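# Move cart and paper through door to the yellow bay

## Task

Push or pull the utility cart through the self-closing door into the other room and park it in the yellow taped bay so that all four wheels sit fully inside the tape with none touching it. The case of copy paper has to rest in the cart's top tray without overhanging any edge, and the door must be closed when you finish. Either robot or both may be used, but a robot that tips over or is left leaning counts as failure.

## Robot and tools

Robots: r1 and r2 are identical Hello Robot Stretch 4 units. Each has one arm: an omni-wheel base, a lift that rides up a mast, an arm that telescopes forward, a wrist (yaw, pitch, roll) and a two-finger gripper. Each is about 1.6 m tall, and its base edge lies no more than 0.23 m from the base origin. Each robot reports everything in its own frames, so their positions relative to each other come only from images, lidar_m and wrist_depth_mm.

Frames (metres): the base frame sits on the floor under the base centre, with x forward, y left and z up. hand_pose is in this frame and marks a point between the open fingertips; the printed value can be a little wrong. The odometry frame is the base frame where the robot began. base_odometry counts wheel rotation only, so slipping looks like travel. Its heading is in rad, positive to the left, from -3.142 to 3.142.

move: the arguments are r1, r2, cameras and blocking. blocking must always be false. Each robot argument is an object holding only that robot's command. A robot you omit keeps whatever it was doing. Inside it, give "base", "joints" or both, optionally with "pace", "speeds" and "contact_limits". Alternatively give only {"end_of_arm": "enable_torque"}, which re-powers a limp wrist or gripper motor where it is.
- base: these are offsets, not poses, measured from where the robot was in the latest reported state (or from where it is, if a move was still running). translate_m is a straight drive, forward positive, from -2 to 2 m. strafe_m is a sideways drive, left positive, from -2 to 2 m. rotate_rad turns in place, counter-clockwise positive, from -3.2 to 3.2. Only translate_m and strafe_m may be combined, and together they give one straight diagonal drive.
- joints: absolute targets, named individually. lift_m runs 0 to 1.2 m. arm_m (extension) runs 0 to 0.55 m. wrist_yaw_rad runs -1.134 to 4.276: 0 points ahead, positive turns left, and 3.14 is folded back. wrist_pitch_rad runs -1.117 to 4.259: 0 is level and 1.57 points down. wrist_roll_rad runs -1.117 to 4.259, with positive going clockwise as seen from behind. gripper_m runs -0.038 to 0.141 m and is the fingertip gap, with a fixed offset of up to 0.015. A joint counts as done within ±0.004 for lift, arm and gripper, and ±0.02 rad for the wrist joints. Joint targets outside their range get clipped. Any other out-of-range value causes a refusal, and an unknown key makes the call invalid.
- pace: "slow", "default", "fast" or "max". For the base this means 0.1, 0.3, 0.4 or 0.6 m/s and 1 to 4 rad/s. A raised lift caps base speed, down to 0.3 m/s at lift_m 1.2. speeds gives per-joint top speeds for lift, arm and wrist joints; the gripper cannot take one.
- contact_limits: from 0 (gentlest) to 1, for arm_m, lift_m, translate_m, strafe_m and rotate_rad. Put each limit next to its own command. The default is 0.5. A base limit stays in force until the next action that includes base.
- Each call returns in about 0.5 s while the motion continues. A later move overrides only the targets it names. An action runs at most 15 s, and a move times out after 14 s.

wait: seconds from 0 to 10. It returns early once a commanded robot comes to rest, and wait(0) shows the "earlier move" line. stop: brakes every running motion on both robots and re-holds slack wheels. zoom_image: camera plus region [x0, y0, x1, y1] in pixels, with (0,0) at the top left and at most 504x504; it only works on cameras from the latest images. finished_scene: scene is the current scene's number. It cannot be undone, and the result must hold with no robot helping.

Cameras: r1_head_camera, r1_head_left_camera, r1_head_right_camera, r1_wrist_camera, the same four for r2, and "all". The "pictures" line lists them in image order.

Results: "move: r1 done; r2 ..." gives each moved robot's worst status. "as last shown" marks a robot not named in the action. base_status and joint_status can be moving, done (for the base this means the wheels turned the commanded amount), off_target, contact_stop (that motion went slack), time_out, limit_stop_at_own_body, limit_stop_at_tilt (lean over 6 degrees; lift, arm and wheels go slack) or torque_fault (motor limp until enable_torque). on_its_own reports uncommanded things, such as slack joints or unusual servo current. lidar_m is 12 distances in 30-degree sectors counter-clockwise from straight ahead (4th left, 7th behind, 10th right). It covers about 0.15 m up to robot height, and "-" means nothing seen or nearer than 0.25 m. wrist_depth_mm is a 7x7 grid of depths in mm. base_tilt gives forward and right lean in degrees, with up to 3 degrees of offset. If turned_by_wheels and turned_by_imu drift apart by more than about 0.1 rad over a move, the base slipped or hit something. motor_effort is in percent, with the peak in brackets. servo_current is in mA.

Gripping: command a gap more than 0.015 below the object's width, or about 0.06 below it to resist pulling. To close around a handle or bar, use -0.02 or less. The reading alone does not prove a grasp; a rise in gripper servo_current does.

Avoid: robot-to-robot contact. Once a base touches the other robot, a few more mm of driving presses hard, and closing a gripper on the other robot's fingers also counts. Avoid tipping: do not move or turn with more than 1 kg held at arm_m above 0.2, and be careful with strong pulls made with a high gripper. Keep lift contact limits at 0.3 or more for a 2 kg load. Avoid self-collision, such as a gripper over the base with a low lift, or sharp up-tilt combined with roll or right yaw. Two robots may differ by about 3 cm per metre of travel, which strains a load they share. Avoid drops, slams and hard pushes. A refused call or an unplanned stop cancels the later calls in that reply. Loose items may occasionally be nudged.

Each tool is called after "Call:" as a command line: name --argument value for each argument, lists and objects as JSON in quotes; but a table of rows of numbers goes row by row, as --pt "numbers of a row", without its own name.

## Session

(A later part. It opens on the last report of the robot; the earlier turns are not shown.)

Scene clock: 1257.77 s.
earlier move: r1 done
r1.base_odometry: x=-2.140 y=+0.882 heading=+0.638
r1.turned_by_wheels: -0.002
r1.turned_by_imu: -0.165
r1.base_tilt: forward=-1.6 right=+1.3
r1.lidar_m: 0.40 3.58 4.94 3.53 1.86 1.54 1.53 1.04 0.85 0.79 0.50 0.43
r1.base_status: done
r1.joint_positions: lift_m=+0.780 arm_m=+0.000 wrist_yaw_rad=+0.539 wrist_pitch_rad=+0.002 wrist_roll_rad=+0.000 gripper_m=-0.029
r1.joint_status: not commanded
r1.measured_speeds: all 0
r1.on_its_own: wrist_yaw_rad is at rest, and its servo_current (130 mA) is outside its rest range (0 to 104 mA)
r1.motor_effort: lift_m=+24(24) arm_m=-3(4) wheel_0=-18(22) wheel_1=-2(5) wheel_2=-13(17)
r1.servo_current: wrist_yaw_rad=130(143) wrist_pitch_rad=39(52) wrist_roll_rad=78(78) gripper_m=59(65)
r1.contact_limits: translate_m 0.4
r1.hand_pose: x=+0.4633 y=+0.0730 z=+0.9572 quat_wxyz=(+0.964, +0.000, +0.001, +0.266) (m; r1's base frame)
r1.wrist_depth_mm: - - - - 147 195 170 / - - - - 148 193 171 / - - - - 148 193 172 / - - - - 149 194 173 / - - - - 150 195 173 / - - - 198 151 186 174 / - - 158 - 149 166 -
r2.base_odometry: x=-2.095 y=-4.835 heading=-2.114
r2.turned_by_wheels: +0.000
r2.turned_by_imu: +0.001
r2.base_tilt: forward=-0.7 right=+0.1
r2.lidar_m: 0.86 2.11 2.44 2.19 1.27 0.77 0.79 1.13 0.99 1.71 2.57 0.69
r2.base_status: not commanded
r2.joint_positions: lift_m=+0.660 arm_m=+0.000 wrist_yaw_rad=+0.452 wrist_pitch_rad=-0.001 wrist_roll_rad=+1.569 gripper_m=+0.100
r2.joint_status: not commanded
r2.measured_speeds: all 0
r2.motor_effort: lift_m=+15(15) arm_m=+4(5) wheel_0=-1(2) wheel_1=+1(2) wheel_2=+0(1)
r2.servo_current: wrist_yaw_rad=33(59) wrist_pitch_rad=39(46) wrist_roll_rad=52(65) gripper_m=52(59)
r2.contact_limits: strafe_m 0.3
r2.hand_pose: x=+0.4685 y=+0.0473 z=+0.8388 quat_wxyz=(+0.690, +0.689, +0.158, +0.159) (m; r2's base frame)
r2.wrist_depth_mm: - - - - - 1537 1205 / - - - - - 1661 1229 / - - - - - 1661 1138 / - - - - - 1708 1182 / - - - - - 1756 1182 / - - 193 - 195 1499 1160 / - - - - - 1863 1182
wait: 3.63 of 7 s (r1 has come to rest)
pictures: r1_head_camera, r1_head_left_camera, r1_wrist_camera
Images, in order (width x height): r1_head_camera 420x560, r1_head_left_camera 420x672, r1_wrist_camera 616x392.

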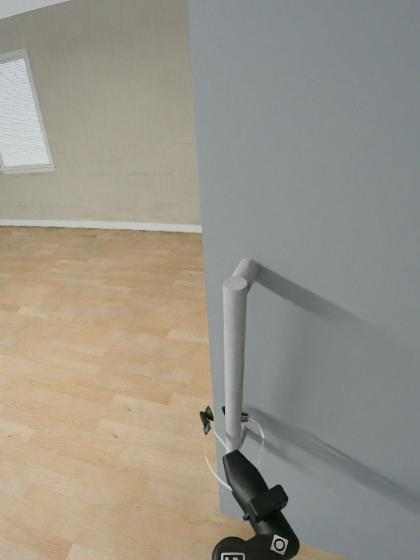

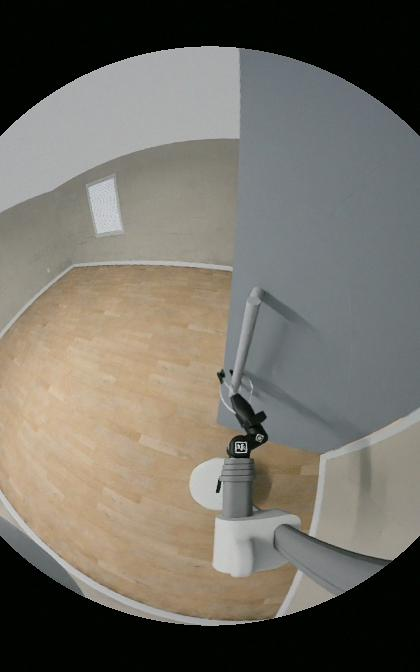

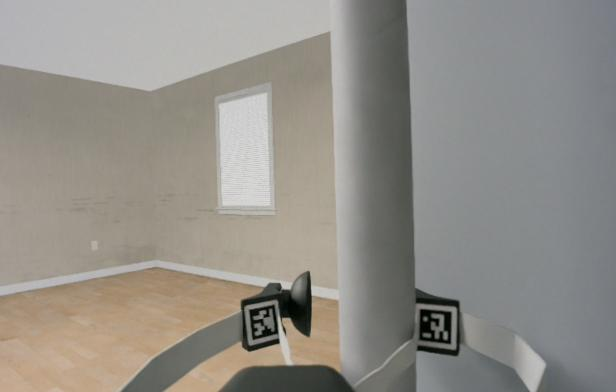

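Call:
move --blocking false --r1 '{"base":{"translate_m":0.22,"strafe_m":0.07},"joints":{"wrist_yaw_rad":0.45},"speeds":{"wrist_yaw_rad":0.06},"pace":"slow","contact_limits":{"translate_m":0.4}}' --cameras '[]'

Call:
wait --seconds 7 --cameras '["r1_head_left_camera","r1_wrist_camera"]'

Scene clock: 1263.47 s.
move: r1 moving
r1.base_odometry: x=-2.132 y=+0.893 heading=+0.636
r1.turned_by_wheels: -0.002
r1.turned_by_imu: -0.004
r1.base_tilt: forward=-1.6 right=+1.3
r1.lidar_m: 0.37 3.56 4.95 3.56 1.85 1.55 1.53 1.05 0.86 0.78 0.50 0.43
r1.base_status: translate_m moving; strafe_m moving
r1.joint_positions: lift_m=+0.780 arm_m=+0.000 wrist_yaw_rad=+0.516 wrist_pitch_rad=+0.002 wrist_roll_rad=+0.000 gripper_m=-0.029
r1.joint_status: wrist_yaw_rad moving
r1.measured_speeds: translate_m=+0.050 strafe_m=+0.015 rotate_rad=-0.003 lift_m=+0.000 arm_m=+0.000 wrist_yaw_rad=-0.063 wrist_pitch_rad=+0.000 wrist_roll_rad=+0.000
r1.motor_effort: lift_m=+24(24) arm_m=-4(4) wheel_0=-15(18) wheel_1=+2(3) wheel_2=-15(16)
r1.servo_current: wrist_yaw_rad=98(137) wrist_pitch_rad=33(52) wrist_roll_rad=46(59) gripper_m=52(59)
r1.contact_limits: translate_m 0.4
r1.hand_pose: x=+0.4649 y=+0.0661 z=+0.9572 quat_wxyz=(+0.967, +0.000, +0.001, +0.255) (m; r1's base frame)
r1.wrist_depth_mm: - - - - 139 182 - / - - - - 139 179 159 / - - - - 138 180 160 / - - - - 198 181 161 / - - - - 201 181 162 / - - - 186 171 178 163 / - - 158 149 138 183 -
r2: as last shown
r2.lidar_m: 0.87 2.11 2.41 2.18 1.28 0.78 0.79 1.12 0.98 1.71 2.57 0.70
r2.motor_effort: lift_m=+15(15) arm_m=+4(4) wheel_0=-1(2) wheel_1=+1(1) wheel_2=+0(0)
r2.servo_current: wrist_yaw_rad=46(59) wrist_pitch_rad=39(46) wrist_roll_rad=52(65) gripper_m=46(52)
r2.contact_limits: strafe_m 0.3
r2.wrist_depth_mm: - - - - - 1537 1182 / - - - - - 1618 1229 / - - - - - 1661 1160 / - - - - - 1661 1160 / - - - - - 1708 1182 / - - 193 - 194 1499 1160 / - - - - - 1863 1160
pictures: none
No camera images: "cameras" was empty.

Scene clock: 1266.50 s.
earlier move: r1 done
r1.base_odometry: x=-2.004 y=+1.069 heading=+0.635
r1.turned_by_wheels: +0.000
r1.turned_by_imu: -0.173
r1.base_tilt: forward=-1.6 right=+1.3
r1.lidar_m: 0.37 3.09 4.24 4.86 2.47 1.83 1.76 1.29 0.92 0.70 0.47 0.43
r1.base_status: done
r1.joint_positions: lift_m=+0.780 arm_m=+0.000 wrist_yaw_rad=+0.430 wrist_pitch_rad=+0.002 wrist_roll_rad=+0.000 gripper_m=-0.029
r1.joint_status: all done
r1.measured_speeds: all 0
r1.motor_effort: lift_m=+24(24) arm_m=-4(4) wheel_0=-19(22) wheel_1=-2(4) wheel_2=-13(20)
r1.servo_current: wrist_yaw_rad=98(143) wrist_pitch_rad=46(52) wrist_roll_rad=59(72) gripper_m=52(65)
r1.contact_limits: translate_m 0.4
r1.hand_pose: x=+0.4695 y=+0.0407 z=+0.9572 quat_wxyz=(+0.977, +0.000, +0.001, +0.213) (m; r1's base frame)
r1.wrist_depth_mm: - - - - 135 183 - / - - - - 198 181 161 / - - - - 135 182 163 / - - - - 138 183 163 / - - - - 144 183 164 / - - - 198 144 176 164 / - - 157 156 138 184 -
r2.base_odometry: x=-2.095 y=-4.835 heading=-2.114
r2.turned_by_wheels: +0.000
r2.turned_by_imu: +0.000
r2.base_tilt: forward=-0.7 right=+0.1
r2.lidar_m: 0.87 2.11 2.41 2.19 1.29 0.78 0.78 1.09 1.00 1.70 2.53 0.68
r2.base_status: not commanded
r2.joint_positions: lift_m=+0.660 arm_m=+0.000 wrist_yaw_rad=+0.452 wrist_pitch_rad=-0.001 wrist_roll_rad=+1.569 gripper_m=+0.100
r2.joint_status: not commanded
r2.measured_speeds: all 0
r2.motor_effort: lift_m=+15(15) arm_m=+4(5) wheel_0=-1(2) wheel_1=+1(2) wheel_2=+0(1)
r2.servo_current: wrist_yaw_rad=39(59) wrist_pitch_rad=46(46) wrist_roll_rad=46(72) gripper_m=52(65)
r2.contact_limits: strafe_m 0.3
r2.hand_pose: x=+0.4685 y=+0.0473 z=+0.8388 quat_wxyz=(+0.690, +0.689, +0.158, +0.159) (m; r2's base frame)
r2.wrist_depth_mm: - - - - - 1537 1205 / - - - - - 1708 1255 / - - - - - 1661 1160 / - - - - - 1661 1160 / - - - - - 1708 1205 / - - 193 - 194 1464 1182 / - - - - - 1863 1160
wait: 3.03 of 7 s (r1 has come to rest)
pictures: r1_head_left_camera, r1_wrist_camera
Images, in order (width x height): r1_head_left_camera 420x672, r1_wrist_camera 616x392.

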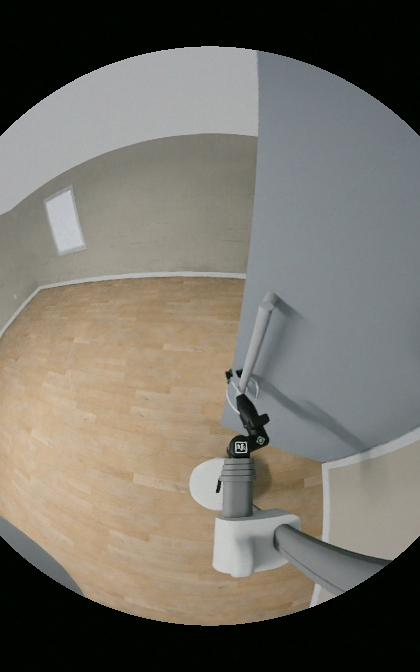

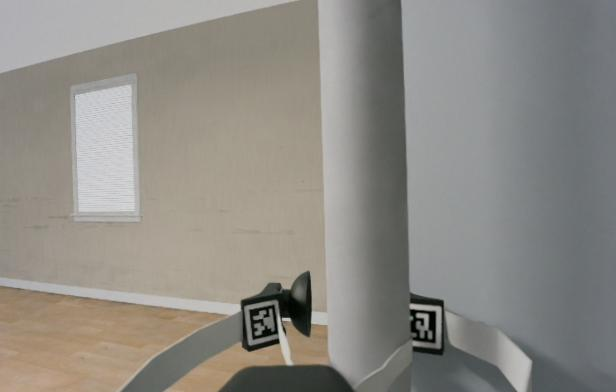

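Good; continue.

Call:
move --blocking false --r1 '{"base":{"translate_m":0.22,"strafe_m":0.09},"joints":{"wrist_yaw_rad":0.33},"speeds":{"wrist_yaw_rad":0.06},"pace":"slow","contact_limits":{"translate_m":0.4}}' --cameras '[]'

Call:
wait --seconds 7 --cameras '[]'

Call:
move --blocking false --r1 '{"base":{"translate_m":0.20,"strafe_m":0.10},"joints":{"wrist_yaw_rad":0.20},"speeds":{"wrist_yaw_rad":0.06},"pace":"slow","contact_limits":{"translate_m":0.4}}' --cameras '[]'

Call:
wait --seconds 7 --cameras '["r1_head_left_camera","r1_wrist_camera"]'

Scene clock: 1281.13 s.
move: r1 moving
r1.base_odometry: x=-1.997 y=+1.080 heading=+0.633
r1.turned_by_wheels: -0.002
r1.turned_by_imu: -0.016
r1.base_tilt: forward=-1.6 right=+1.3
r1.lidar_m: 0.37 3.06 4.14 4.88 2.56 1.85 1.77 1.30 0.96 0.69 0.47 0.42
r1.base_status: translate_m moving; strafe_m moving
r1.joint_positions: lift_m=+0.780 arm_m=+0.000 wrist_yaw_rad=+0.406 wrist_pitch_rad=+0.002 wrist_roll_rad=+0.000 gripper_m=-0.029
r1.joint_status: wrist_yaw_rad moving
r1.measured_speeds: translate_m=+0.049 strafe_m=+0.020 rotate_rad=+0.001 lift_m=+0.000 arm_m=+0.000 wrist_yaw_rad=-0.058 wrist_pitch_rad=+0.000 wrist_roll_rad=+0.000
r1.motor_effort: lift_m=+24(24) arm_m=-3(4) wheel_0=-14(19) wheel_1=+5(5) wheel_2=-18(18)
r1.servo_current: wrist_yaw_rad=124(137) wrist_pitch_rad=39(46) wrist_roll_rad=46(59) gripper_m=59(59)
r1.contact_limits: translate_m 0.4
r1.hand_pose: x=+0.4704 y=+0.0335 z=+0.9572 quat_wxyz=(+0.979, +0.000, +0.001, +0.201) (m; r1's base frame)
r1.wrist_depth_mm: - - - - 139 182 - / - - - - 139 179 161 / - - - - 138 181 161 / - - - - 200 181 163 / - - - - 200 182 163 / - - - 186 171 178 163 / - - 157 150 142 184 -
r2: as last shown
r2.lidar_m: 0.84 2.09 2.40 2.19 1.28 0.77 0.80 1.08 1.00 1.73 2.58 0.69
r2.motor_effort: lift_m=+15(15) arm_m=+4(4) wheel_0=-1(2) wheel_1=+1(1) wheel_2=+0(0)
r2.servo_current: wrist_yaw_rad=46(52) wrist_pitch_rad=39(46) wrist_roll_rad=39(52) gripper_m=52(59)
r2.contact_limits: strafe_m 0.3
r2.wrist_depth_mm: - - - - - 1537 1205 / - - - - - 1708 1229 / - - - - - 1661 1182 / - - - - - 1708 1182 / - - - - - 1708 1182 / - - 193 - 194 1499 1205 / - - - - - 1921 1160
pictures: none
No camera images: "cameras" was empty.

Scene clock: 1284.23 s.
earlier move: r1 done
r1.base_odometry: x=-1.880 y=+1.271 heading=+0.633
r1.turned_by_wheels: +0.000
r1.turned_by_imu: -0.220
r1.base_tilt: forward=-1.6 right=+1.3
r1.lidar_m: 0.39 2.70 3.23 4.87 3.79 2.32 2.03 1.73 1.01 0.64 0.46 0.44
r1.base_status: done
r1.joint_positions: lift_m=+0.780 arm_m=+0.000 wrist_yaw_rad=+0.310 wrist_pitch_rad=+0.002 wrist_roll_rad=+0.000 gripper_m=-0.029
r1.joint_status: all done
r1.measured_speeds: translate_m=+0.000 strafe_m=+0.000 rotate_rad=+0.000 lift_m=+0.000 arm_m=+0.000 wrist_yaw_rad=-0.001 wrist_pitch_rad=+0.000 wrist_roll_rad=+0.000
r1.on_its_own: wrist_yaw_rad is at rest, and its servo_current (124 mA) is outside its rest range (0 to 104 mA)
r1.motor_effort: lift_m=+24(24) arm_m=-4(4) wheel_0=-20(22) wheel_1=-2(5) wheel_2=-11(18)
r1.servo_current: wrist_yaw_rad=124(137) wrist_pitch_rad=39(52) wrist_roll_rad=33(65) gripper_m=59(59)
r1.contact_limits: translate_m 0.4
r1.hand_pose: x=+0.4722 y=+0.0047 z=+0.9572 quat_wxyz=(+0.988, +0.000, +0.001, +0.154) (m; r1's base frame)
r1.wrist_depth_mm: - - - - 139 186 168 / - - - - 142 183 169 / - - - - 140 187 169 / - - - - 142 189 170 / - - - - 148 190 171 / - - - 187 142 182 172 / - - 157 183 142 182 -
r2.base_odometry: x=-2.095 y=-4.835 heading=-2.114
r2.turned_by_wheels: +0.000
r2.turned_by_imu: +0.000
r2.base_tilt: forward=-0.7 right=+0.1
r2.lidar_m: 0.88 2.12 2.40 2.19 1.31 0.78 0.80 1.04 0.98 1.71 2.58 0.70
r2.base_status: not commanded
r2.joint_positions: lift_m=+0.660 arm_m=+0.000 wrist_yaw_rad=+0.452 wrist_pitch_rad=-0.001 wrist_roll_rad=+1.569 gripper_m=+0.100
r2.joint_status: not commanded
r2.measured_speeds: all 0
r2.motor_effort: lift_m=+15(15) arm_m=+4(5) wheel_0=-1(2) wheel_1=+1(2) wheel_2=+0(1)
r2.servo_current: wrist_yaw_rad=59(59) wrist_pitch_rad=39(46) wrist_roll_rad=39(59) gripper_m=46(59)
r2.contact_limits: strafe_m 0.3
r2.hand_pose: x=+0.4685 y=+0.0473 z=+0.8388 quat_wxyz=(+0.690, +0.689, +0.158, +0.159) (m; r2's base frame)
r2.wrist_depth_mm: - - - - - 1576 1205 / - - - - - 1661 1205 / - - - - - 1708 1182 / - - - - - 1708 1160 / - - - - - 1661 1182 / - - 193 - 194 1464 1182 / - - - - - 1863 1160
wait: 3.10 of 7 s (r1 has come to rest)
pictures: none
No camera images: "cameras" was empty.

Scene clock: 1284.73 s.
move: r1 moving
r1.base_odometry: x=-1.874 y=+1.284 heading=+0.630
r1.turned_by_wheels: -0.002
r1.turned_by_imu: -0.019
r1.base_tilt: forward=-1.6 right=+1.3
r1.lidar_m: 0.38 2.67 3.17 4.90 3.92 2.31 2.04 1.74 1.03 0.67 0.46 0.44
r1.base_status: translate_m moving; strafe_m moving
r1.joint_positions: lift_m=+0.780 arm_m=+0.000 wrist_yaw_rad=+0.286 wrist_pitch_rad=+0.002 wrist_roll_rad=+0.000 gripper_m=-0.029
r1.joint_status: wrist_yaw_rad moving
r1.measured_speeds: translate_m=+0.048 strafe_m=+0.024 rotate_rad=+0.002 lift_m=+0.000 arm_m=+0.000 wrist_yaw_rad=-0.065 wrist_pitch_rad=+0.000 wrist_roll_rad=+0.000
r1.motor_effort: lift_m=+24(24) arm_m=-4(4) wheel_0=-18(20) wheel_1=+1(3) wheel_2=-15(15)
r1.servo_current: wrist_yaw_rad=91(130) wrist_pitch_rad=33(46) wrist_roll_rad=59(59) gripper_m=52(59)
r1.contact_limits: translate_m 0.4
r1.hand_pose: x=+0.4722 y=-0.0025 z=+0.9572 quat_wxyz=(+0.990, +0.000, +0.001, +0.142) (m; r1's base frame)
r1.wrist_depth_mm: - - - - 203 190 169 / - - - - 146 185 170 / - - - - 146 189 171 / - - - - 151 190 172 / - - - - 150 190 172 / - - - 186 150 183 173 / - - 157 183 150 167 -
r2: as last shown
r2.lidar_m: 0.86 2.11 2.43 2.20 1.29 0.79 0.80 1.07 0.99 1.67 2.55 0.70
r2.motor_effort: lift_m=+15(15) arm_m=+4(4) wheel_0=-1(2) wheel_1=+1(1) wheel_2=+0(0)
r2.servo_current: wrist_yaw_rad=39(59) wrist_pitch_rad=39(46) wrist_roll_rad=46(59) gripper_m=59(59)
r2.contact_limits: strafe_m 0.3
r2.wrist_depth_mm: - - - - - 1576 1205 / - - - - - 1661 1229 / - - - - - 1708 1160 / - - - - - 1661 1182 / - - - - - 1756 1182 / - - 193 - 193 1499 1182 / - - - - - 1863 1182
pictures: none
No camera images: "cameras" was empty.

Scene clock: 1287.63 s.
earlier move: r1 done
r1.base_odometry: x=-1.777 y=+1.470 heading=+0.630
r1.turned_by_wheels: +0.000
r1.turned_by_imu: -0.225
r1.base_tilt: forward=-1.6 right=+1.3
r1.lidar_m: 0.39 2.46 2.60 3.77 4.92 3.05 2.35 2.28 1.09 0.65 0.50 0.42
r1.base_status: done
r1.joint_positions: lift_m=+0.780 arm_m=+0.000 wrist_yaw_rad=+0.180 wrist_pitch_rad=+0.002 wrist_roll_rad=+0.000 gripper_m=-0.029
r1.joint_status: all done
r1.measured_speeds: all 0
r1.on_its_own: wrist_yaw_rad is at rest, and its servo_current (130 mA) is outside its rest range (0 to 104 mA)
r1.motor_effort: lift_m=+24(24) arm_m=-4(4) wheel_0=-23(23) wheel_1=-2(4) wheel_2=-9(17)
r1.servo_current: wrist_yaw_rad=130(130) wrist_pitch_rad=46(46) wrist_roll_rad=39(85) gripper_m=46(59)
r1.contact_limits: translate_m 0.4
r1.hand_pose: x=+0.4703 y=-0.0344 z=+0.9572 quat_wxyz=(+0.996, +0.000, +0.001, +0.090) (m; r1's base frame)
r1.wrist_depth_mm: - - - 264 152 204 182 / - - - - 155 201 184 / - - - - 155 202 185 / - - - - 155 203 186 / - - - - 155 204 186 / - - - 201 155 196 186 / - - 157 259 155 197 -
r2.base_odometry: x=-2.095 y=-4.835 heading=-2.114
r2.turned_by_wheels: +0.000
r2.turned_by_imu: +0.000
r2.base_tilt: forward=-0.7 right=+0.0
r2.lidar_m: 0.86 2.10 2.43 2.19 1.26 0.75 0.84 1.02 1.01 1.66 2.57 0.67
r2.base_status: not commanded
r2.joint_positions: lift_m=+0.660 arm_m=+0.000 wrist_yaw_rad=+0.452 wrist_pitch_rad=-0.001 wrist_roll_rad=+1.569 gripper_m=+0.100
r2.joint_status: not commanded
r2.measured_speeds: all 0
r2.motor_effort: lift_m=+15(15) arm_m=+4(5) wheel_0=-1(2) wheel_1=+1(2) wheel_2=+0(1)
r2.servo_current: wrist_yaw_rad=46(59) wrist_pitch_rad=46(46) wrist_roll_rad=52(59) gripper_m=52(59)
r2.contact_limits: strafe_m 0.3
r2.hand_pose: x=+0.4685 y=+0.0473 z=+0.8388 quat_wxyz=(+0.690, +0.689, +0.158, +0.159) (m; r2's base frame)
r2.wrist_depth_mm: - - - - - 1537 1205 / - - - - - 1708 1229 / - - - - - 1708 1182 / - - - - - 1661 1182 / - - - - - 1708 1182 / - - 193 - 194 1499 1182 / - - - - - 1863 1182
wait: 2.90 of 7 s (r1 has come to rest)
pictures: r1_head_left_camera, r1_wrist_camera
Images, in order (width x height): r1_head_left_camera 420x672, r1_wrist_camera 616x392.

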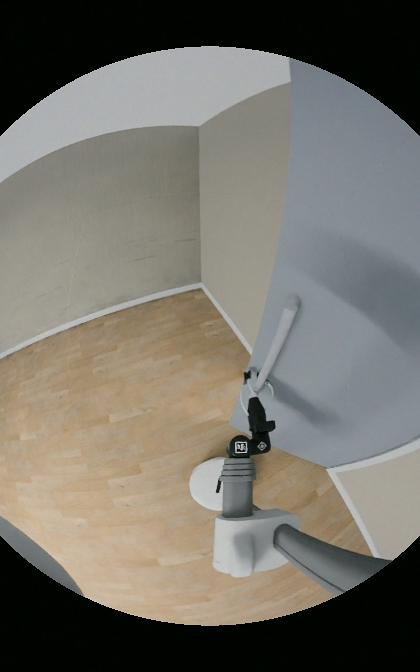

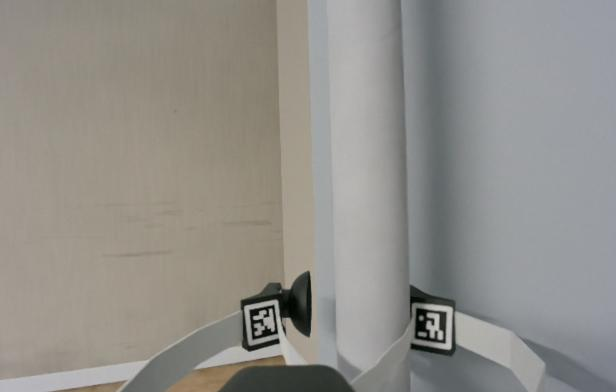

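Call:
move --blocking false --r1 '{"base":{"translate_m":0.20,"strafe_m":0.12},"joints":{"wrist_yaw_rad":0.02},"speeds":{"wrist_yaw_rad":0.08},"pace":"slow","contact_limits":{"translate_m":0.4}}' --cameras '[]'

Call:
wait --seconds 7 --cameras '["r1_head_left_camera","r1_wrist_camera"]'

Scene clock: 1293.60 s.
move: r1 moving
r1.base_odometry: x=-1.771 y=+1.483 heading=+0.627
r1.turned_by_wheels: -0.003
r1.turned_by_imu: -0.014
r1.base_tilt: forward=-1.6 right=+1.3
r1.lidar_m: 0.41 2.45 2.59 3.64 4.94 3.07 2.37 2.29 1.16 0.67 0.49 0.40
r1.base_status: translate_m moving; strafe_m moving
r1.joint_positions: lift_m=+0.780 arm_m=+0.000 wrist_yaw_rad=+0.147 wrist_pitch_rad=+0.002 wrist_roll_rad=+0.000 gripper_m=-0.029
r1.joint_status: wrist_yaw_rad moving
r1.measured_speeds: translate_m=+0.048 strafe_m=+0.029 rotate_rad=+0.003 lift_m=+0.000 arm_m=+0.000 wrist_yaw_rad=-0.083 wrist_pitch_rad=+0.000 wrist_roll_rad=+0.000
r1.motor_effort: lift_m=+24(24) arm_m=-4(4) wheel_0=-24(24) wheel_1=+3(3) wheel_2=-15(15)
r1.servo_current: wrist_yaw_rad=85(130) wrist_pitch_rad=39(46) wrist_roll_rad=46(72) gripper_m=52(59)
r1.contact_limits: translate_m 0.4
r1.hand_pose: x=+0.4690 y=-0.0442 z=+0.9572 quat_wxyz=(+0.997, +0.000, +0.001, +0.073) (m; r1's base frame)
r1.wrist_depth_mm: - - - 259 155 203 184 / - - - 259 155 201 185 / - - - 263 159 202 186 / - - - 264 160 202 186 / - - - 264 159 204 187 / - - - 188 158 200 187 / - - 157 164 159 204 -
r2: as last shown
r2.base_tilt: forward=-0.7 right=+0.1
r2.lidar_m: 0.89 2.09 2.41 2.19 1.28 0.77 0.82 1.03 0.99 1.69 2.56 0.68
r2.motor_effort: lift_m=+15(15) arm_m=+4(4) wheel_0=-1(2) wheel_1=+1(2) wheel_2=+0(1)
r2.servo_current: wrist_yaw_rad=52(52) wrist_pitch_rad=46(46) wrist_roll_rad=46(65) gripper_m=52(52)
r2.contact_limits: strafe_m 0.3
r2.wrist_depth_mm: - - - - - 1576 1205 / - - - - - 1661 1229 / - - - - - 1661 1182 / - - - - - 1708 1160 / - - - - - 1708 1160 / - - 193 - 194 1464 1160 / - - - - - 1808 1182
pictures: none
No camera images: "cameras" was empty.

Scene clock: 1296.60 s.
earlier move: r1 done
r1.base_odometry: x=-1.685 y=+1.684 heading=+0.627
r1.turned_by_wheels: +0.000
r1.turned_by_imu: -0.231
r1.base_tilt: forward=-1.6 right=+1.3
r1.lidar_m: 0.47 1.85 2.25 2.74 5.02 4.39 2.78 2.50 1.34 0.70 0.49 0.38
r1.base_status: done
r1.joint_positions: lift_m=+0.780 arm_m=+0.000 wrist_yaw_rad=+0.001 wrist_pitch_rad=+0.002 wrist_roll_rad=+0.000 gripper_m=-0.029
r1.joint_status: all done
r1.measured_speeds: all 0
r1.on_its_own: wrist_yaw_rad is at rest, and its servo_current (117 mA) is outside its rest range (0 to 104 mA)
r1.motor_effort: lift_m=+24(24) arm_m=-4(4) wheel_0=-26(29) wheel_1=-1(5) wheel_2=-11(17)
r1.servo_current: wrist_yaw_rad=117(130) wrist_pitch_rad=39(52) wrist_roll_rad=46(72) gripper_m=52(65)
r1.contact_limits: translate_m 0.4
r1.hand_pose: x=+0.4594 y=-0.0871 z=+0.9572 quat_wxyz=(+1.000, +0.000, +0.001, +0.001) (m; r1's base frame)
r1.wrist_depth_mm: - - - 252 160 210 197 / - - - 253 160 211 198 / - - - 250 160 211 198 / - - - 250 159 211 199 / - - - 252 160 213 200 / - - 180 188 159 208 200 / - - 150 172 160 209 -
r2.base_odometry: x=-2.095 y=-4.835 heading=-2.114
r2.turned_by_wheels: +0.000
r2.turned_by_imu: +0.000
r2.base_tilt: forward=-0.7 right=+0.1
r2.lidar_m: 0.87 2.10 2.42 2.20 1.28 0.78 0.80 0.98 0.98 1.71 2.55 0.70
r2.base_status: not commanded
r2.joint_positions: lift_m=+0.660 arm_m=+0.000 wrist_yaw_rad=+0.452 wrist_pitch_rad=-0.001 wrist_roll_rad=+1.569 gripper_m=+0.100
r2.joint_status: not commanded
r2.measured_speeds: all 0
r2.motor_effort: lift_m=+15(15) arm_m=+4(5) wheel_0=-2(2) wheel_1=+1(2) wheel_2=+0(1)
r2.servo_current: wrist_yaw_rad=39(65) wrist_pitch_rad=39(46) wrist_roll_rad=33(65) gripper_m=52(59)
r2.contact_limits: strafe_m 0.3
r2.hand_pose: x=+0.4685 y=+0.0473 z=+0.8388 quat_wxyz=(+0.690, +0.689, +0.158, +0.159) (m; r2's base frame)
r2.wrist_depth_mm: - - - - - 1576 1205 / - - - - - 1661 1205 / - - - - - 1708 1182 / - - - - - 1708 1182 / - - - - - 1756 1205 / - - 193 - 194 1464 1160 / - - - - - 1863 1160
wait: 3.00 of 7 s (r1 has come to rest)
pictures: r1_head_left_camera, r1_wrist_camera
Images, in order (width x height): r1_head_left_camera 420x672, r1_wrist_camera 616x392.

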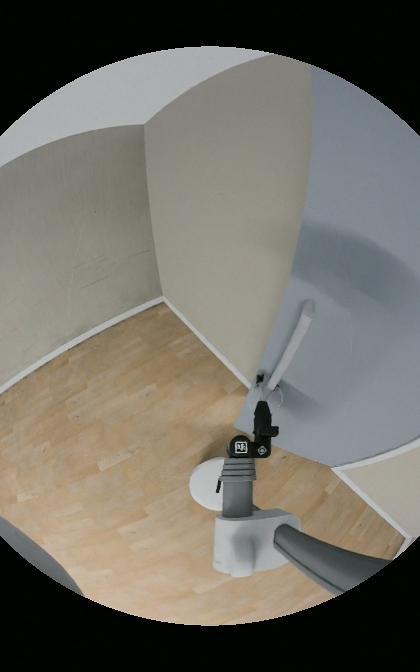

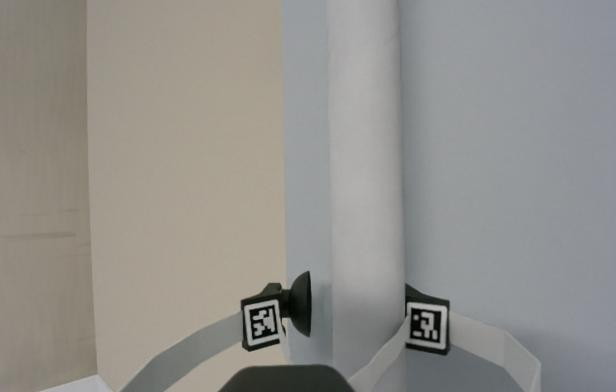

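Call:
move --blocking false --r1 '{"base":{"translate_m":0.22,"strafe_m":0.07},"joints":{"wrist_yaw_rad":-0.2},"speeds":{"wrist_yaw_rad":0.09},"pace":"slow","contact_limits":{"translate_m":0.4}}' --cameras '[]'

Call:
wait --seconds 7 --cameras '["r1_head_left_camera","r1_wrist_camera"]'

Scene clock: 1302.83 s.
move: r1 moving
r1.base_odometry: x=-1.677 y=+1.694 heading=+0.624
r1.turned_by_wheels: -0.002
r1.turned_by_imu: -0.004
r1.base_tilt: forward=-1.6 right=+1.3
r1.lidar_m: 0.47 1.81 2.23 2.75 5.02 4.57 2.78 2.52 1.32 0.68 0.48 0.36
r1.base_status: translate_m moving; strafe_m moving
r1.joint_positions: lift_m=+0.780 arm_m=+0.000 wrist_yaw_rad=-0.036 wrist_pitch_rad=+0.002 wrist_roll_rad=+0.000 gripper_m=-0.029
r1.joint_status: wrist_yaw_rad moving
r1.measured_speeds: translate_m=+0.049 strafe_m=+0.015 rotate_rad=+0.000 lift_m=+0.000 arm_m=+0.000 wrist_yaw_rad=-0.090 wrist_pitch_rad=+0.000 wrist_roll_rad=+0.000
r1.motor_effort: lift_m=+24(24) arm_m=-4(4) wheel_0=-19(24) wheel_1=+3(4) wheel_2=-13(15)
r1.servo_current: wrist_yaw_rad=85(104) wrist_pitch_rad=46(52) wrist_roll_rad=39(59) gripper_m=52(65)
r1.contact_limits: translate_m 0.4
r1.hand_pose: x=+0.4559 y=-0.0978 z=+0.9572 quat_wxyz=(+1.000, +0.000, +0.001, -0.018) (m; r1's base frame)
r1.wrist_depth_mm: - - - 250 220 211 198 / - - - 251 222 213 200 / - - - 252 165 213 200 / - - - 253 164 213 200 / 1808 - - 252 164 213 202 / 1808 - 180 187 163 209 202 / - - 150 165 164 211 -
r2: as last shown
r2.lidar_m: 0.86 2.09 2.45 2.18 1.25 0.78 0.79 0.99 0.99 1.70 2.53 0.68
r2.motor_effort: lift_m=+15(15) arm_m=+4(4) wheel_0=-1(2) wheel_1=+1(1) wheel_2=+0(0)
r2.servo_current: wrist_yaw_rad=39(59) wrist_pitch_rad=33(46) wrist_roll_rad=52(59) gripper_m=46(59)
r2.contact_limits: strafe_m 0.3
r2.wrist_depth_mm: - - - - - 1499 1205 / - - - - - 1661 1229 / - - - - - 1661 1160 / - - - - - 1708 1182 / - - - - - 1756 1182 / - - 193 - 194 1499 1160 / - - - - - 1863 1160
pictures: none
No camera images: "cameras" was empty.

Scene clock: 1305.87 s.
earlier move: r1 done
r1.base_odometry: x=-1.547 y=+1.869 heading=+0.624
r1.turned_by_wheels: +0.000
r1.turned_by_imu: -0.181
r1.base_tilt: forward=-1.6 right=+1.3
r1.lidar_m: 0.64 1.05 2.04 2.26 3.57 5.19 3.37 2.73 1.46 0.65 0.44 0.37
r1.base_status: done
r1.joint_positions: lift_m=+0.780 arm_m=+0.000 wrist_yaw_rad=-0.217 wrist_pitch_rad=+0.002 wrist_roll_rad=+0.000 gripper_m=-0.029
r1.joint_status: all done
r1.measured_speeds: all 0
r1.motor_effort: lift_m=+24(24) arm_m=-4(4) wheel_0=-19(24) wheel_1=+0(4) wheel_2=-9(19)
r1.servo_current: wrist_yaw_rad=85(117) wrist_pitch_rad=46(52) wrist_roll_rad=52(72) gripper_m=52(65)
r1.contact_limits: translate_m 0.4
r1.hand_pose: x=+0.4337 y=-0.1475 z=+0.9572 quat_wxyz=(+0.994, +0.000, +0.001, -0.108) (m; r1's base frame)
r1.wrist_depth_mm: - - 442 245 227 220 212 / - - 439 248 227 220 213 / - - 442 247 228 220 213 / - - 442 249 228 221 213 / - - 445 248 229 221 213 / - - 182 169 171 220 215 / - - 157 163 174 224 -
r2.base_odometry: x=-2.095 y=-4.835 heading=-2.114
r2.turned_by_wheels: +0.000
r2.turned_by_imu: +0.000
r2.base_tilt: forward=-0.7 right=+0.1
r2.lidar_m: 0.88 2.11 2.40 2.18 1.26 0.77 0.83 0.89 0.98 1.69 2.55 0.67
r2.base_status: not commanded
r2.joint_positions: lift_m=+0.660 arm_m=+0.000 wrist_yaw_rad=+0.452 wrist_pitch_rad=-0.001 wrist_roll_rad=+1.569 gripper_m=+0.100
r2.joint_status: not commanded
r2.measured_speeds: all 0
r2.motor_effort: lift_m=+15(15) arm_m=+4(5) wheel_0=-1(2) wheel_1=+1(2) wheel_2=+0(0)
r2.servo_current: wrist_yaw_rad=39(59) wrist_pitch_rad=33(46) wrist_roll_rad=52(65) gripper_m=52(65)
r2.contact_limits: strafe_m 0.3
r2.hand_pose: x=+0.4685 y=+0.0473 z=+0.8388 quat_wxyz=(+0.690, +0.689, +0.158, +0.159) (m; r2's base frame)
r2.wrist_depth_mm: - - - - - 1537 1205 / - - - - - 1661 1229 / - - - - - 1708 1160 / - - - - - 1756 1182 / - - - - - 1708 1182 / - - 193 - 194 1499 1182 / - - - - - 1808 1160
wait: 3.03 of 7 s (r1 has come to rest)
pictures: r1_head_left_camera, r1_wrist_camera
Images, in order (width x height): r1_head_left_camera 420x672, r1_wrist_camera 616x392.

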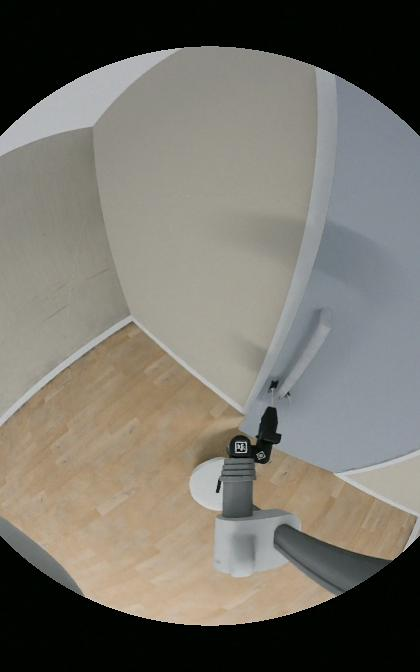

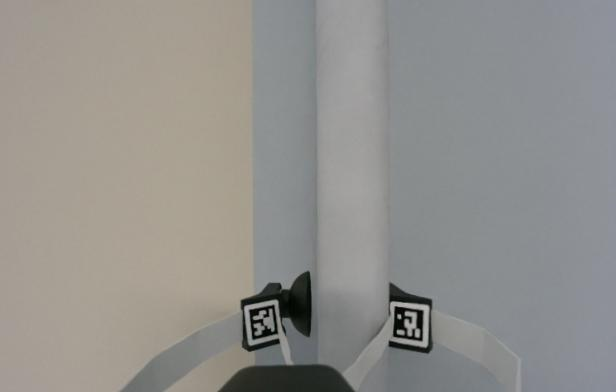

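Call:
move --blocking false --r1 '{"base":{"translate_m":0.20,"strafe_m":0.02},"joints":{"wrist_yaw_rad":-0.43},"speeds":{"wrist_yaw_rad":0.1},"pace":"slow","contact_limits":{"translate_m":0.3}}' --cameras '[]'

Call:
wait --seconds 7 --cameras '["r1_head_camera","r1_head_left_camera","r1_wrist_camera"]'

Scene clock: 1314.40 s.
move: r1 moving
r1.base_odometry: x=-1.538 y=+1.877 heading=+0.623
r1.turned_by_wheels: -0.002
r1.turned_by_imu: -0.003
r1.base_tilt: forward=-1.6 right=+1.3
r1.lidar_m: 0.66 1.03 2.03 2.27 3.54 5.19 3.38 2.73 1.47 0.67 0.47 0.37
r1.base_status: translate_m moving; strafe_m moving
r1.joint_positions: lift_m=+0.780 arm_m=+0.000 wrist_yaw_rad=-0.257 wrist_pitch_rad=+0.002 wrist_roll_rad=+0.000 gripper_m=-0.029
r1.joint_status: wrist_yaw_rad moving
r1.measured_speeds: translate_m=+0.049 strafe_m=+0.004 rotate_rad=+0.000 lift_m=+0.000 arm_m=+0.000 wrist_yaw_rad=-0.100 wrist_pitch_rad=+0.000 wrist_roll_rad=+0.000
r1.motor_effort: lift_m=+24(24) arm_m=-4(4) wheel_0=-12(19) wheel_1=+5(6) wheel_2=-14(14)
r1.servo_current: wrist_yaw_rad=52(98) wrist_pitch_rad=39(46) wrist_roll_rad=33(65) gripper_m=52(59)
r1.contact_limits: translate_m 0.3
r1.hand_pose: x=+0.4277 y=-0.1578 z=+0.9572 quat_wxyz=(+0.992, +0.000, +0.001, -0.128) (m; r1's base frame)
r1.wrist_depth_mm: - - 439 244 229 223 214 / - - 436 246 230 222 216 / - - 436 245 230 223 215 / - - 436 246 230 224 216 / - - 436 248 231 224 216 / - - 436 165 172 222 217 / - - 164 162 230 225 -
r2: as last shown
r2.lidar_m: 0.89 2.09 2.42 2.19 1.29 0.77 0.79 0.87 0.98 1.70 2.56 0.68
r2.motor_effort: lift_m=+15(15) arm_m=+4(5) wheel_0=-1(2) wheel_1=+1(1) wheel_2=+0(1)
r2.servo_current: wrist_yaw_rad=52(52) wrist_pitch_rad=39(46) wrist_roll_rad=46(52) gripper_m=52(52)
r2.contact_limits: strafe_m 0.3
r2.wrist_depth_mm: - - - - - 1537 1205 / - - - - - 1708 1229 / - - - - - 1661 1182 / - - - - - 1708 1182 / - - - - - 1661 1160 / - - 193 - 194 1464 1182 / - - - - - 1863 1160
pictures: none
No camera images: "cameras" was empty.

Scene clock: 1317.20 s.
earlier move: r1 done
r1.base_odometry: x=-1.397 y=+2.001 heading=+0.623
r1.turned_by_wheels: +0.000
r1.turned_by_imu: -0.094
r1.base_tilt: forward=-1.7 right=+1.3
r1.lidar_m: 0.45 0.66 1.91 2.04 2.95 5.35 3.74 2.88 1.30 0.59 0.42 0.33
r1.base_status: done
r1.joint_positions: lift_m=+0.780 arm_m=+0.000 wrist_yaw_rad=-0.451 wrist_pitch_rad=+0.002 wrist_roll_rad=+0.000 gripper_m=-0.029
r1.joint_status: all done
r1.measured_speeds: all 0
r1.on_its_own: wrist_yaw_rad is at rest, and its servo_current (124 mA) is outside its rest range (0 to 104 mA)
r1.motor_effort: lift_m=+24(24) arm_m=+5(5) wheel_0=-2(19) wheel_1=+0(6) wheel_2=-21(21)
r1.servo_current: wrist_yaw_rad=124(143) wrist_pitch_rad=39(52) wrist_roll_rad=39(72) gripper_m=46(59)
r1.contact_limits: translate_m 0.3
r1.hand_pose: x=+0.3923 y=-0.2043 z=+0.9572 quat_wxyz=(+0.975, +0.000, +0.001, -0.224) (m; r1's base frame)
r1.wrist_depth_mm: 236 - 228 224 148 216 213 / 236 235 229 225 147 217 216 / 236 235 228 226 147 218 215 / 237 236 229 226 220 219 216 / 237 235 230 227 221 220 216 / 238 236 183 198 146 217 218 / 239 236 178 151 144 221 -
r2.base_odometry: x=-2.095 y=-4.835 heading=-2.114
r2.turned_by_wheels: +0.000
r2.turned_by_imu: +0.000
r2.base_tilt: forward=-0.7 right=+0.1
r2.lidar_m: 0.85 2.11 2.40 2.19 1.29 0.80 0.78 0.80 0.97 1.71 2.54 0.68
r2.base_status: not commanded
r2.joint_positions: lift_m=+0.660 arm_m=+0.000 wrist_yaw_rad=+0.452 wrist_pitch_rad=-0.001 wrist_roll_rad=+1.569 gripper_m=+0.100
r2.joint_status: not commanded
r2.measured_speeds: all 0
r2.motor_effort: lift_m=+15(15) arm_m=+4(5) wheel_0=-1(2) wheel_1=+1(2) wheel_2=+0(1)
r2.servo_current: wrist_yaw_rad=39(59) wrist_pitch_rad=39(46) wrist_roll_rad=39(59) gripper_m=46(59)
r2.contact_limits: strafe_m 0.3
r2.hand_pose: x=+0.4685 y=+0.0473 z=+0.8388 quat_wxyz=(+0.690, +0.689, +0.158, +0.159) (m; r2's base frame)
r2.wrist_depth_mm: - - - - - 1537 1205 / - - - - - 1708 1205 / - - - - - 1708 1182 / - - - - - 1756 1160 / - - - - - 1756 1182 / - - 193 - 194 1499 1182 / - - - - - 1808 1182
wait: 2.80 of 7 s (r1 has come to rest)
pictures: r1_head_camera, r1_head_left_camera, r1_wrist_camera
Images, in order (width x height): r1_head_camera 420x560, r1_head_left_camera 420x672, r1_wrist_camera 616x392.

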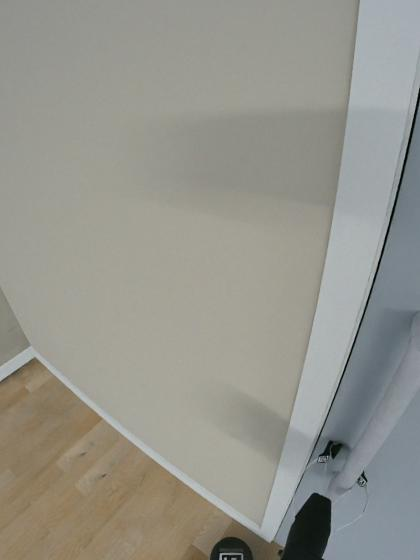

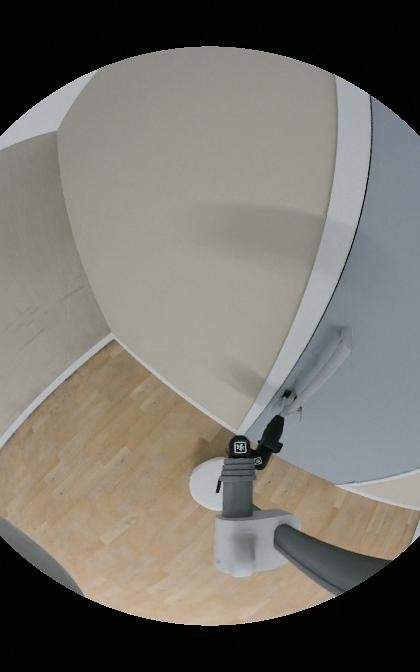

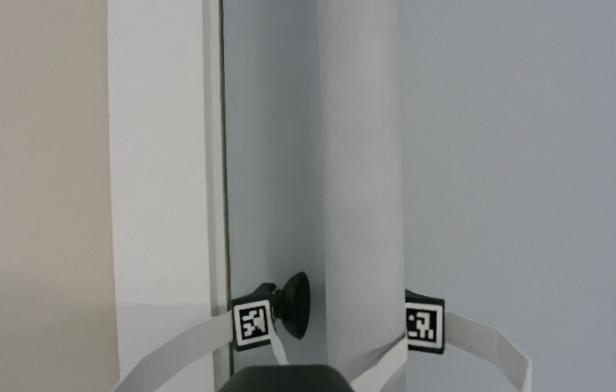

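Call:
move --blocking false --r1 '{"joints":{"gripper_m":0.11}}' --cameras '[]'

Call:
wait --seconds 3 --cameras '["r1_wrist_camera"]'

Call:
move --blocking false --r1 '{"base":{"translate_m":-0.25,"strafe_m":0.12},"pace":"slow","contact_limits":{"translate_m":0.3}}' --cameras '[]'

Call:
wait --seconds 7 --cameras '["r1_head_camera","r1_head_left_camera","r1_wrist_camera","r2_head_camera","r2_head_right_camera"]'

Scene clock: 1323.67 s.
move: r1 moving
r1.base_odometry: x=-1.397 y=+2.001 heading=+0.623
r1.turned_by_wheels: +0.000
r1.turned_by_imu: -0.011
r1.base_tilt: forward=-1.7 right=+1.3
r1.lidar_m: 0.43 0.64 1.93 2.01 2.92 5.36 3.76 2.85 1.36 0.57 0.44 0.33
r1.base_status: not commanded
r1.joint_positions: lift_m=+0.780 arm_m=+0.000 wrist_yaw_rad=-0.451 wrist_pitch_rad=+0.002 wrist_roll_rad=+0.000 gripper_m=-0.004
r1.joint_status: gripper_m moving
r1.measured_speeds: all 0
r1.motor_effort: lift_m=+24(24) arm_m=+8(8) wheel_0=-2(3) wheel_1=+0(0) wheel_2=-20(20)
r1.servo_current: wrist_yaw_rad=137(137) wrist_pitch_rad=52(52) wrist_roll_rad=39(65) gripper_m=59(78)
r1.contact_limits: translate_m 0.3
r1.hand_pose: x=+0.3920 y=-0.2043 z=+0.9572 quat_wxyz=(+0.975, +0.000, +0.001, -0.224) (m; r1's base frame)
r1.wrist_depth_mm: 232 - 224 221 145 214 212 / 232 - 224 223 216 215 212 / 232 - 226 224 144 215 213 / 233 - 226 224 219 218 213 / 234 - 227 224 220 218 214 / 236 - 183 195 169 217 214 / 236 149 226 142 151 220 216
r2: as last shown
r2.turned_by_imu: +0.001
r2.lidar_m: 0.84 2.12 2.42 2.18 1.26 0.77 0.79 0.79 0.98 1.72 2.55 0.71
r2.motor_effort: lift_m=+15(15) arm_m=+4(4) wheel_0=-1(2) wheel_1=+1(1) wheel_2=+0(0)
r2.servo_current: wrist_yaw_rad=39(59) wrist_pitch_rad=39(39) wrist_roll_rad=39(52) gripper_m=59(59)
r2.contact_limits: strafe_m 0.3
r2.wrist_depth_mm: - - - - - 1537 1205 / - - - - - 1661 1205 / - - - - - 1708 1182 / - - - - - 1756 1160 / - - - - - 1661 1182 / - - 193 - 194 1499 1160 / - - - - - 1863 1160
pictures: none
No camera images: "cameras" was empty.

Scene clock: 1325.27 s.
earlier move: r1 done
r1.base_odometry: x=-1.397 y=+2.001 heading=+0.623
r1.turned_by_wheels: +0.000
r1.turned_by_imu: +0.009
r1.base_tilt: forward=-1.7 right=+1.3
r1.lidar_m: 0.43 0.66 1.93 2.04 2.96 5.35 3.72 2.90 1.32 0.58 0.42 0.33
r1.base_status: not commanded
r1.joint_positions: lift_m=+0.780 arm_m=+0.000 wrist_yaw_rad=-0.451 wrist_pitch_rad=+0.002 wrist_roll_rad=+0.000 gripper_m=+0.110
r1.joint_status: all done
r1.measured_speeds: all 0
r1.on_its_own: wrist_yaw_rad is at rest, and its servo_current (130 mA) is outside its rest range (0 to 104 mA)
r1.motor_effort: lift_m=+24(24) arm_m=+8(8) wheel_0=+0(3) wheel_1=+0(1) wheel_2=-20(20)
r1.servo_current: wrist_yaw_rad=130(137) wrist_pitch_rad=46(52) wrist_roll_rad=33(72) gripper_m=46(104)
r1.contact_limits: translate_m 0.3
r1.hand_pose: x=+0.3919 y=-0.2044 z=+0.9572 quat_wxyz=(+0.975, +0.000, +0.001, -0.224) (m; r1's base frame)
r1.wrist_depth_mm: 236 - 228 224 150 216 215 / 236 234 229 226 148 217 215 / 237 235 229 226 147 219 215 / 237 236 229 226 221 219 216 / 239 236 231 228 222 220 216 / 240 236 185 196 147 219 216 / 241 237 179 153 144 221 -
r2.base_odometry: x=-2.095 y=-4.835 heading=-2.114
r2.turned_by_wheels: +0.000
r2.turned_by_imu: +0.000
r2.base_tilt: forward=-0.7 right=+0.1
r2.lidar_m: 0.89 2.09 2.42 2.18 1.28 0.79 0.77 0.80 0.96 1.67 2.58 0.69
r2.base_status: not commanded
r2.joint_positions: lift_m=+0.660 arm_m=+0.000 wrist_yaw_rad=+0.452 wrist_pitch_rad=-0.001 wrist_roll_rad=+1.569 gripper_m=+0.100
r2.joint_status: not commanded
r2.measured_speeds: all 0
r2.motor_effort: lift_m=+15(15) arm_m=+4(4) wheel_0=-1(2) wheel_1=+1(1) wheel_2=+0(1)
r2.servo_current: wrist_yaw_rad=52(59) wrist_pitch_rad=39(46) wrist_roll_rad=52(59) gripper_m=52(59)
r2.contact_limits: strafe_m 0.3
r2.hand_pose: x=+0.4685 y=+0.0473 z=+0.8388 quat_wxyz=(+0.690, +0.689, +0.158, +0.159) (m; r2's base frame)
r2.wrist_depth_mm: - - - - - 1576 1205 / - - - - - 1661 1229 / - - - - - 1661 1182 / - - - - - 1708 1160 / - - - - - 1708 1182 / - - 193 - 194 1499 1160 / - - - - - 1863 1182
wait: 1.60 of 3 s (r1 has come to rest)
pictures: r1_wrist_camera
Images, in order (width x height): r1_wrist_camera 616x392.

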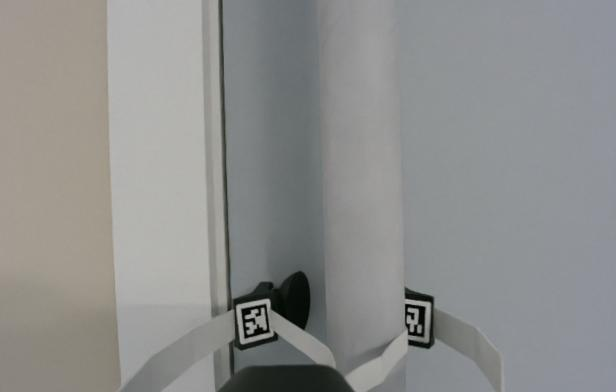

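Scene clock: 1325.77 s.
move: r1 moving
r1.base_odometry: x=-1.410 y=+1.999 heading=+0.621
r1.turned_by_wheels: -0.002
r1.turned_by_imu: -0.004
r1.base_tilt: forward=-1.6 right=+1.3
r1.lidar_m: 0.45 0.69 1.91 2.02 2.96 5.32 3.75 2.88 1.37 0.59 0.44 0.33
r1.base_status: translate_m moving; strafe_m moving
r1.joint_positions: lift_m=+0.780 arm_m=+0.000 wrist_yaw_rad=-0.451 wrist_pitch_rad=+0.002 wrist_roll_rad=+0.000 gripper_m=+0.110
r1.joint_status: not commanded
r1.measured_speeds: translate_m=-0.048 strafe_m=+0.025 rotate_rad=+0.003 lift_m=+0.000 arm_m=+0.000 wrist_yaw_rad=+0.000 wrist_pitch_rad=+0.000 wrist_roll_rad=+0.000
r1.motor_effort: lift_m=+24(24) arm_m=+8(8) wheel_0=-15(15) wheel_1=-5(5) wheel_2=-8(19)
r1.servo_current: wrist_yaw_rad=130(150) wrist_pitch_rad=39(52) wrist_roll_rad=52(65) gripper_m=46(46)
r1.contact_limits: translate_m 0.3
r1.hand_pose: x=+0.3919 y=-0.2044 z=+0.9572 quat_wxyz=(+0.975, +0.000, +0.001, -0.224) (m; r1's base frame)
r1.wrist_depth_mm: 247 - 236 233 152 224 220 / 246 243 237 234 152 225 221 / 247 243 236 235 157 226 221 / 248 244 237 236 157 226 223 / 249 246 238 236 156 227 223 / 250 248 187 235 156 228 224 / 251 245 184 157 156 227 225
r2: as last shown
r2.lidar_m: 0.90 2.09 2.41 2.17 1.28 0.80 0.78 0.79 0.96 1.70 2.57 0.70
r2.motor_effort: lift_m=+15(15) arm_m=+4(5) wheel_0=-2(2) wheel_1=+1(1) wheel_2=+0(0)
r2.servo_current: wrist_yaw_rad=46(59) wrist_pitch_rad=33(46) wrist_roll_rad=52(52) gripper_m=59(59)
r2.contact_limits: strafe_m 0.3
r2.wrist_depth_mm: - - - - - 1576 1205 / - - - - - 1661 1229 / - - - - - 1708 1182 / - - - - - 1708 1182 / - - - - - 1661 1182 / - - 193 - 193 1499 1205 / - - - - - 1863 1182
pictures: none
No camera images: "cameras" was empty.

Scene clock: 1329.23 s.
earlier move: r1 done
r1.base_odometry: x=-1.670 y=+1.953 heading=+0.623
r1.turned_by_wheels: +0.002
r1.turned_by_imu: +0.002
r1.base_tilt: forward=-1.6 right=+1.3
r1.lidar_m: 0.74 1.06 1.96 2.08 3.03 5.09 3.71 2.86 2.17 0.92 0.70 0.62
r1.base_status: done
r1.joint_positions: lift_m=+0.780 arm_m=+0.000 wrist_yaw_rad=-0.433 wrist_pitch_rad=+0.002 wrist_roll_rad=+0.000 gripper_m=+0.110
r1.joint_status: not commanded
r1.measured_speeds: all 0
r1.motor_effort: lift_m=+24(24) arm_m=+5(8) wheel_0=-4(15) wheel_1=-2(6) wheel_2=+3(19)
r1.servo_current: wrist_yaw_rad=52(150) wrist_pitch_rad=46(52) wrist_roll_rad=46(72) gripper_m=39(52)
r1.contact_limits: translate_m 0.3
r1.hand_pose: x=+0.3959 y=-0.2003 z=+0.9572 quat_wxyz=(+0.977, +0.000, +0.001, -0.215) (m; r1's base frame)
r1.wrist_depth_mm: - - - 488 473 462 449 / - - - 484 473 466 449 / - - - 492 480 466 455 / - - - 496 484 462 459 / - - - 496 484 466 459 / - 191 - 500 200 469 459 / - 153 - 141 484 469 459
r2.base_odometry: x=-2.095 y=-4.835 heading=-2.114
r2.turned_by_wheels: +0.000
r2.turned_by_imu: +0.000
r2.base_tilt: forward=-0.7 right=+0.1
r2.lidar_m: 0.85 2.12 2.40 2.19 1.27 0.76 0.78 0.77 0.96 1.73 2.57 0.68
r2.base_status: not commanded
r2.joint_positions: lift_m=+0.660 arm_m=+0.000 wrist_yaw_rad=+0.452 wrist_pitch_rad=-0.001 wrist_roll_rad=+1.569 gripper_m=+0.100
r2.joint_status: not commanded
r2.measured_speeds: all 0
r2.motor_effort: lift_m=+15(15) arm_m=+4(5) wheel_0=-1(2) wheel_1=+1(2) wheel_2=+0(0)
r2.servo_current: wrist_yaw_rad=52(59) wrist_pitch_rad=39(46) wrist_roll_rad=39(59) gripper_m=46(59)
r2.contact_limits: strafe_m 0.3
r2.hand_pose: x=+0.4685 y=+0.0473 z=+0.8388 quat_wxyz=(+0.690, +0.689, +0.158, +0.159) (m; r2's base frame)
r2.wrist_depth_mm: - - - - - 1576 1205 / - - - - - 1661 1205 / - - - - - 1661 1182 / - - - - - 1661 1182 / - - - - - 1708 1160 / - - 193 - 195 1464 1182 / - - - - - 1863 1182
wait: 3.47 of 7 s (r1 has come to rest)
pictures: r1_head_camera, r1_head_left_camera, r1_wrist_camera, r2_head_camera, r2_head_right_camera
Images, in order (width x height): r1_head_camera 420x560, r1_head_left_camera 420x672, r1_wrist_camera 616x392, r2_head_camera 420x560, r2_head_right_camera 420x672.

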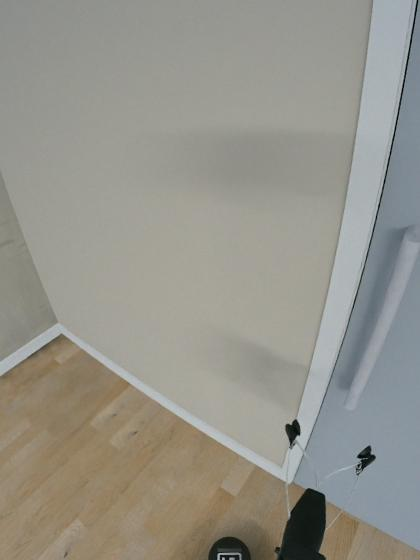

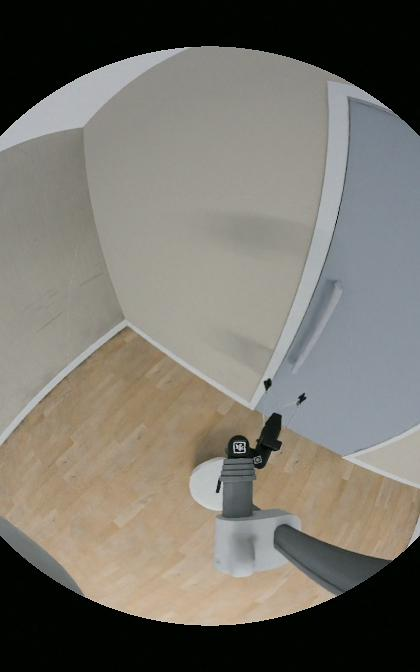

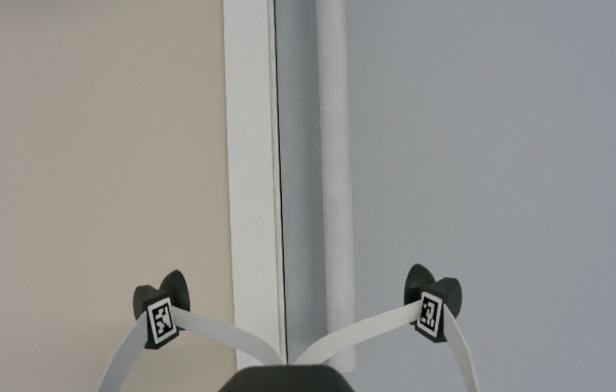

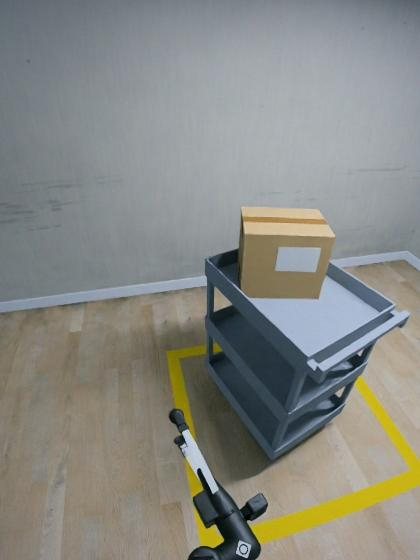

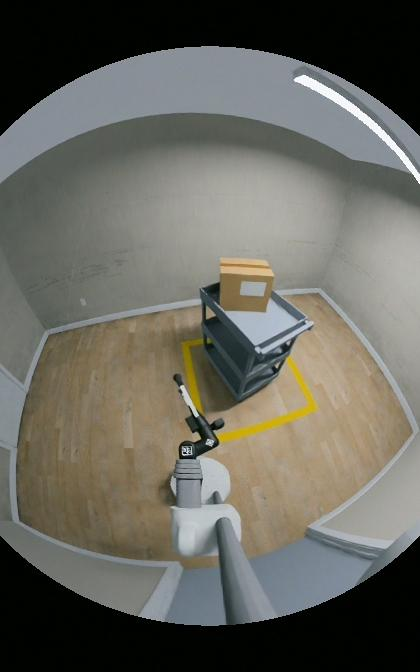

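Call:
zoom_image --camera "r1_head_left_camera" --region '[250, 60, 420, 420]'

Call:
zoom_image --camera "r2_head_right_camera" --region '[130, 480, 420, 640]'

Call:
zoom_image --camera "r2_head_camera" --region '[190, 190, 420, 420]'

Scaled by 1.400 from the camera's 420x672 image, which has a finer 600x960 frame.

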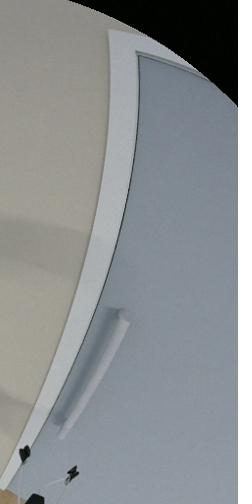

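Scaled by 1.738 from the camera's 420x672 image, which has a finer 600x960 frame.

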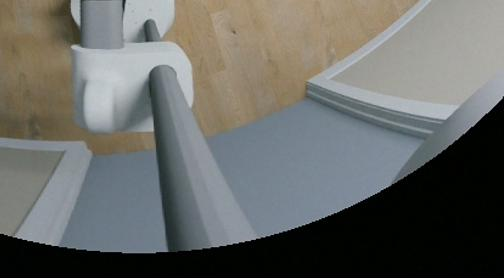

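Scaled by 2.191 from the camera's 420x560 image, which has a finer 1200x1600 frame.

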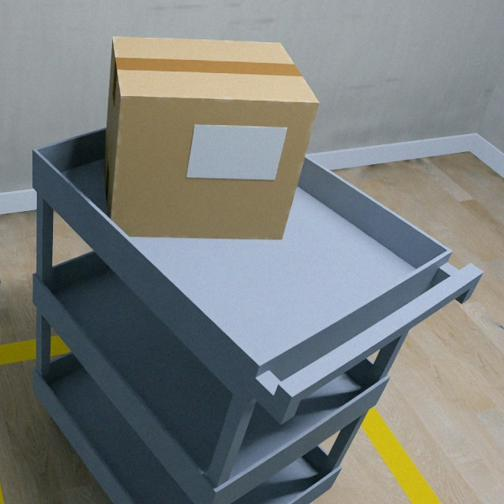

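Call:
zoom_image --camera "r2_head_camera" --region '[225, 260, 285, 320]'

Call:
zoom_image --camera "r2_head_right_camera" --region '[190, 250, 290, 350]'

Scaled by 8.400 from the camera's 420x560 image, which has a finer 1200x1600 frame.

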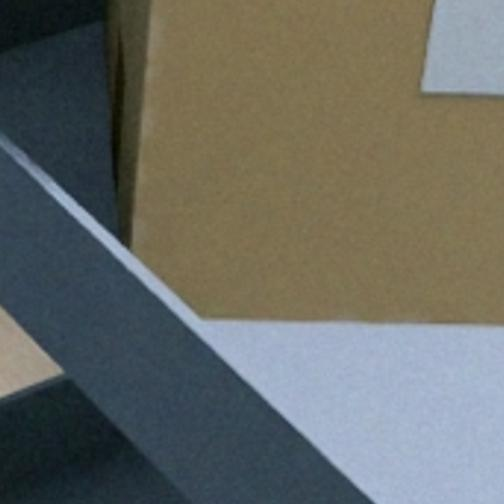

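Scaled by 5.040 from the camera's 420x672 image, which has a finer 600x960 frame.

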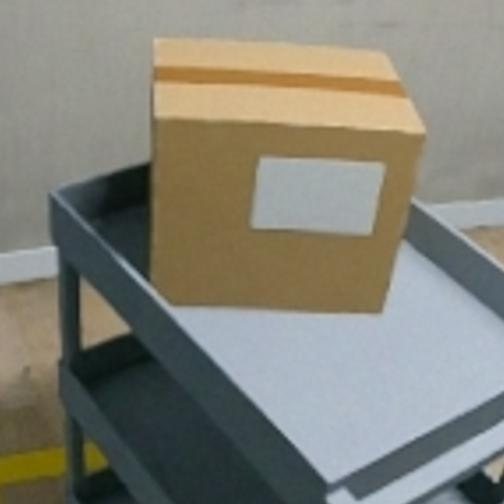

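Call:
finished_scene --scene 1

The scene is finished: the task was done.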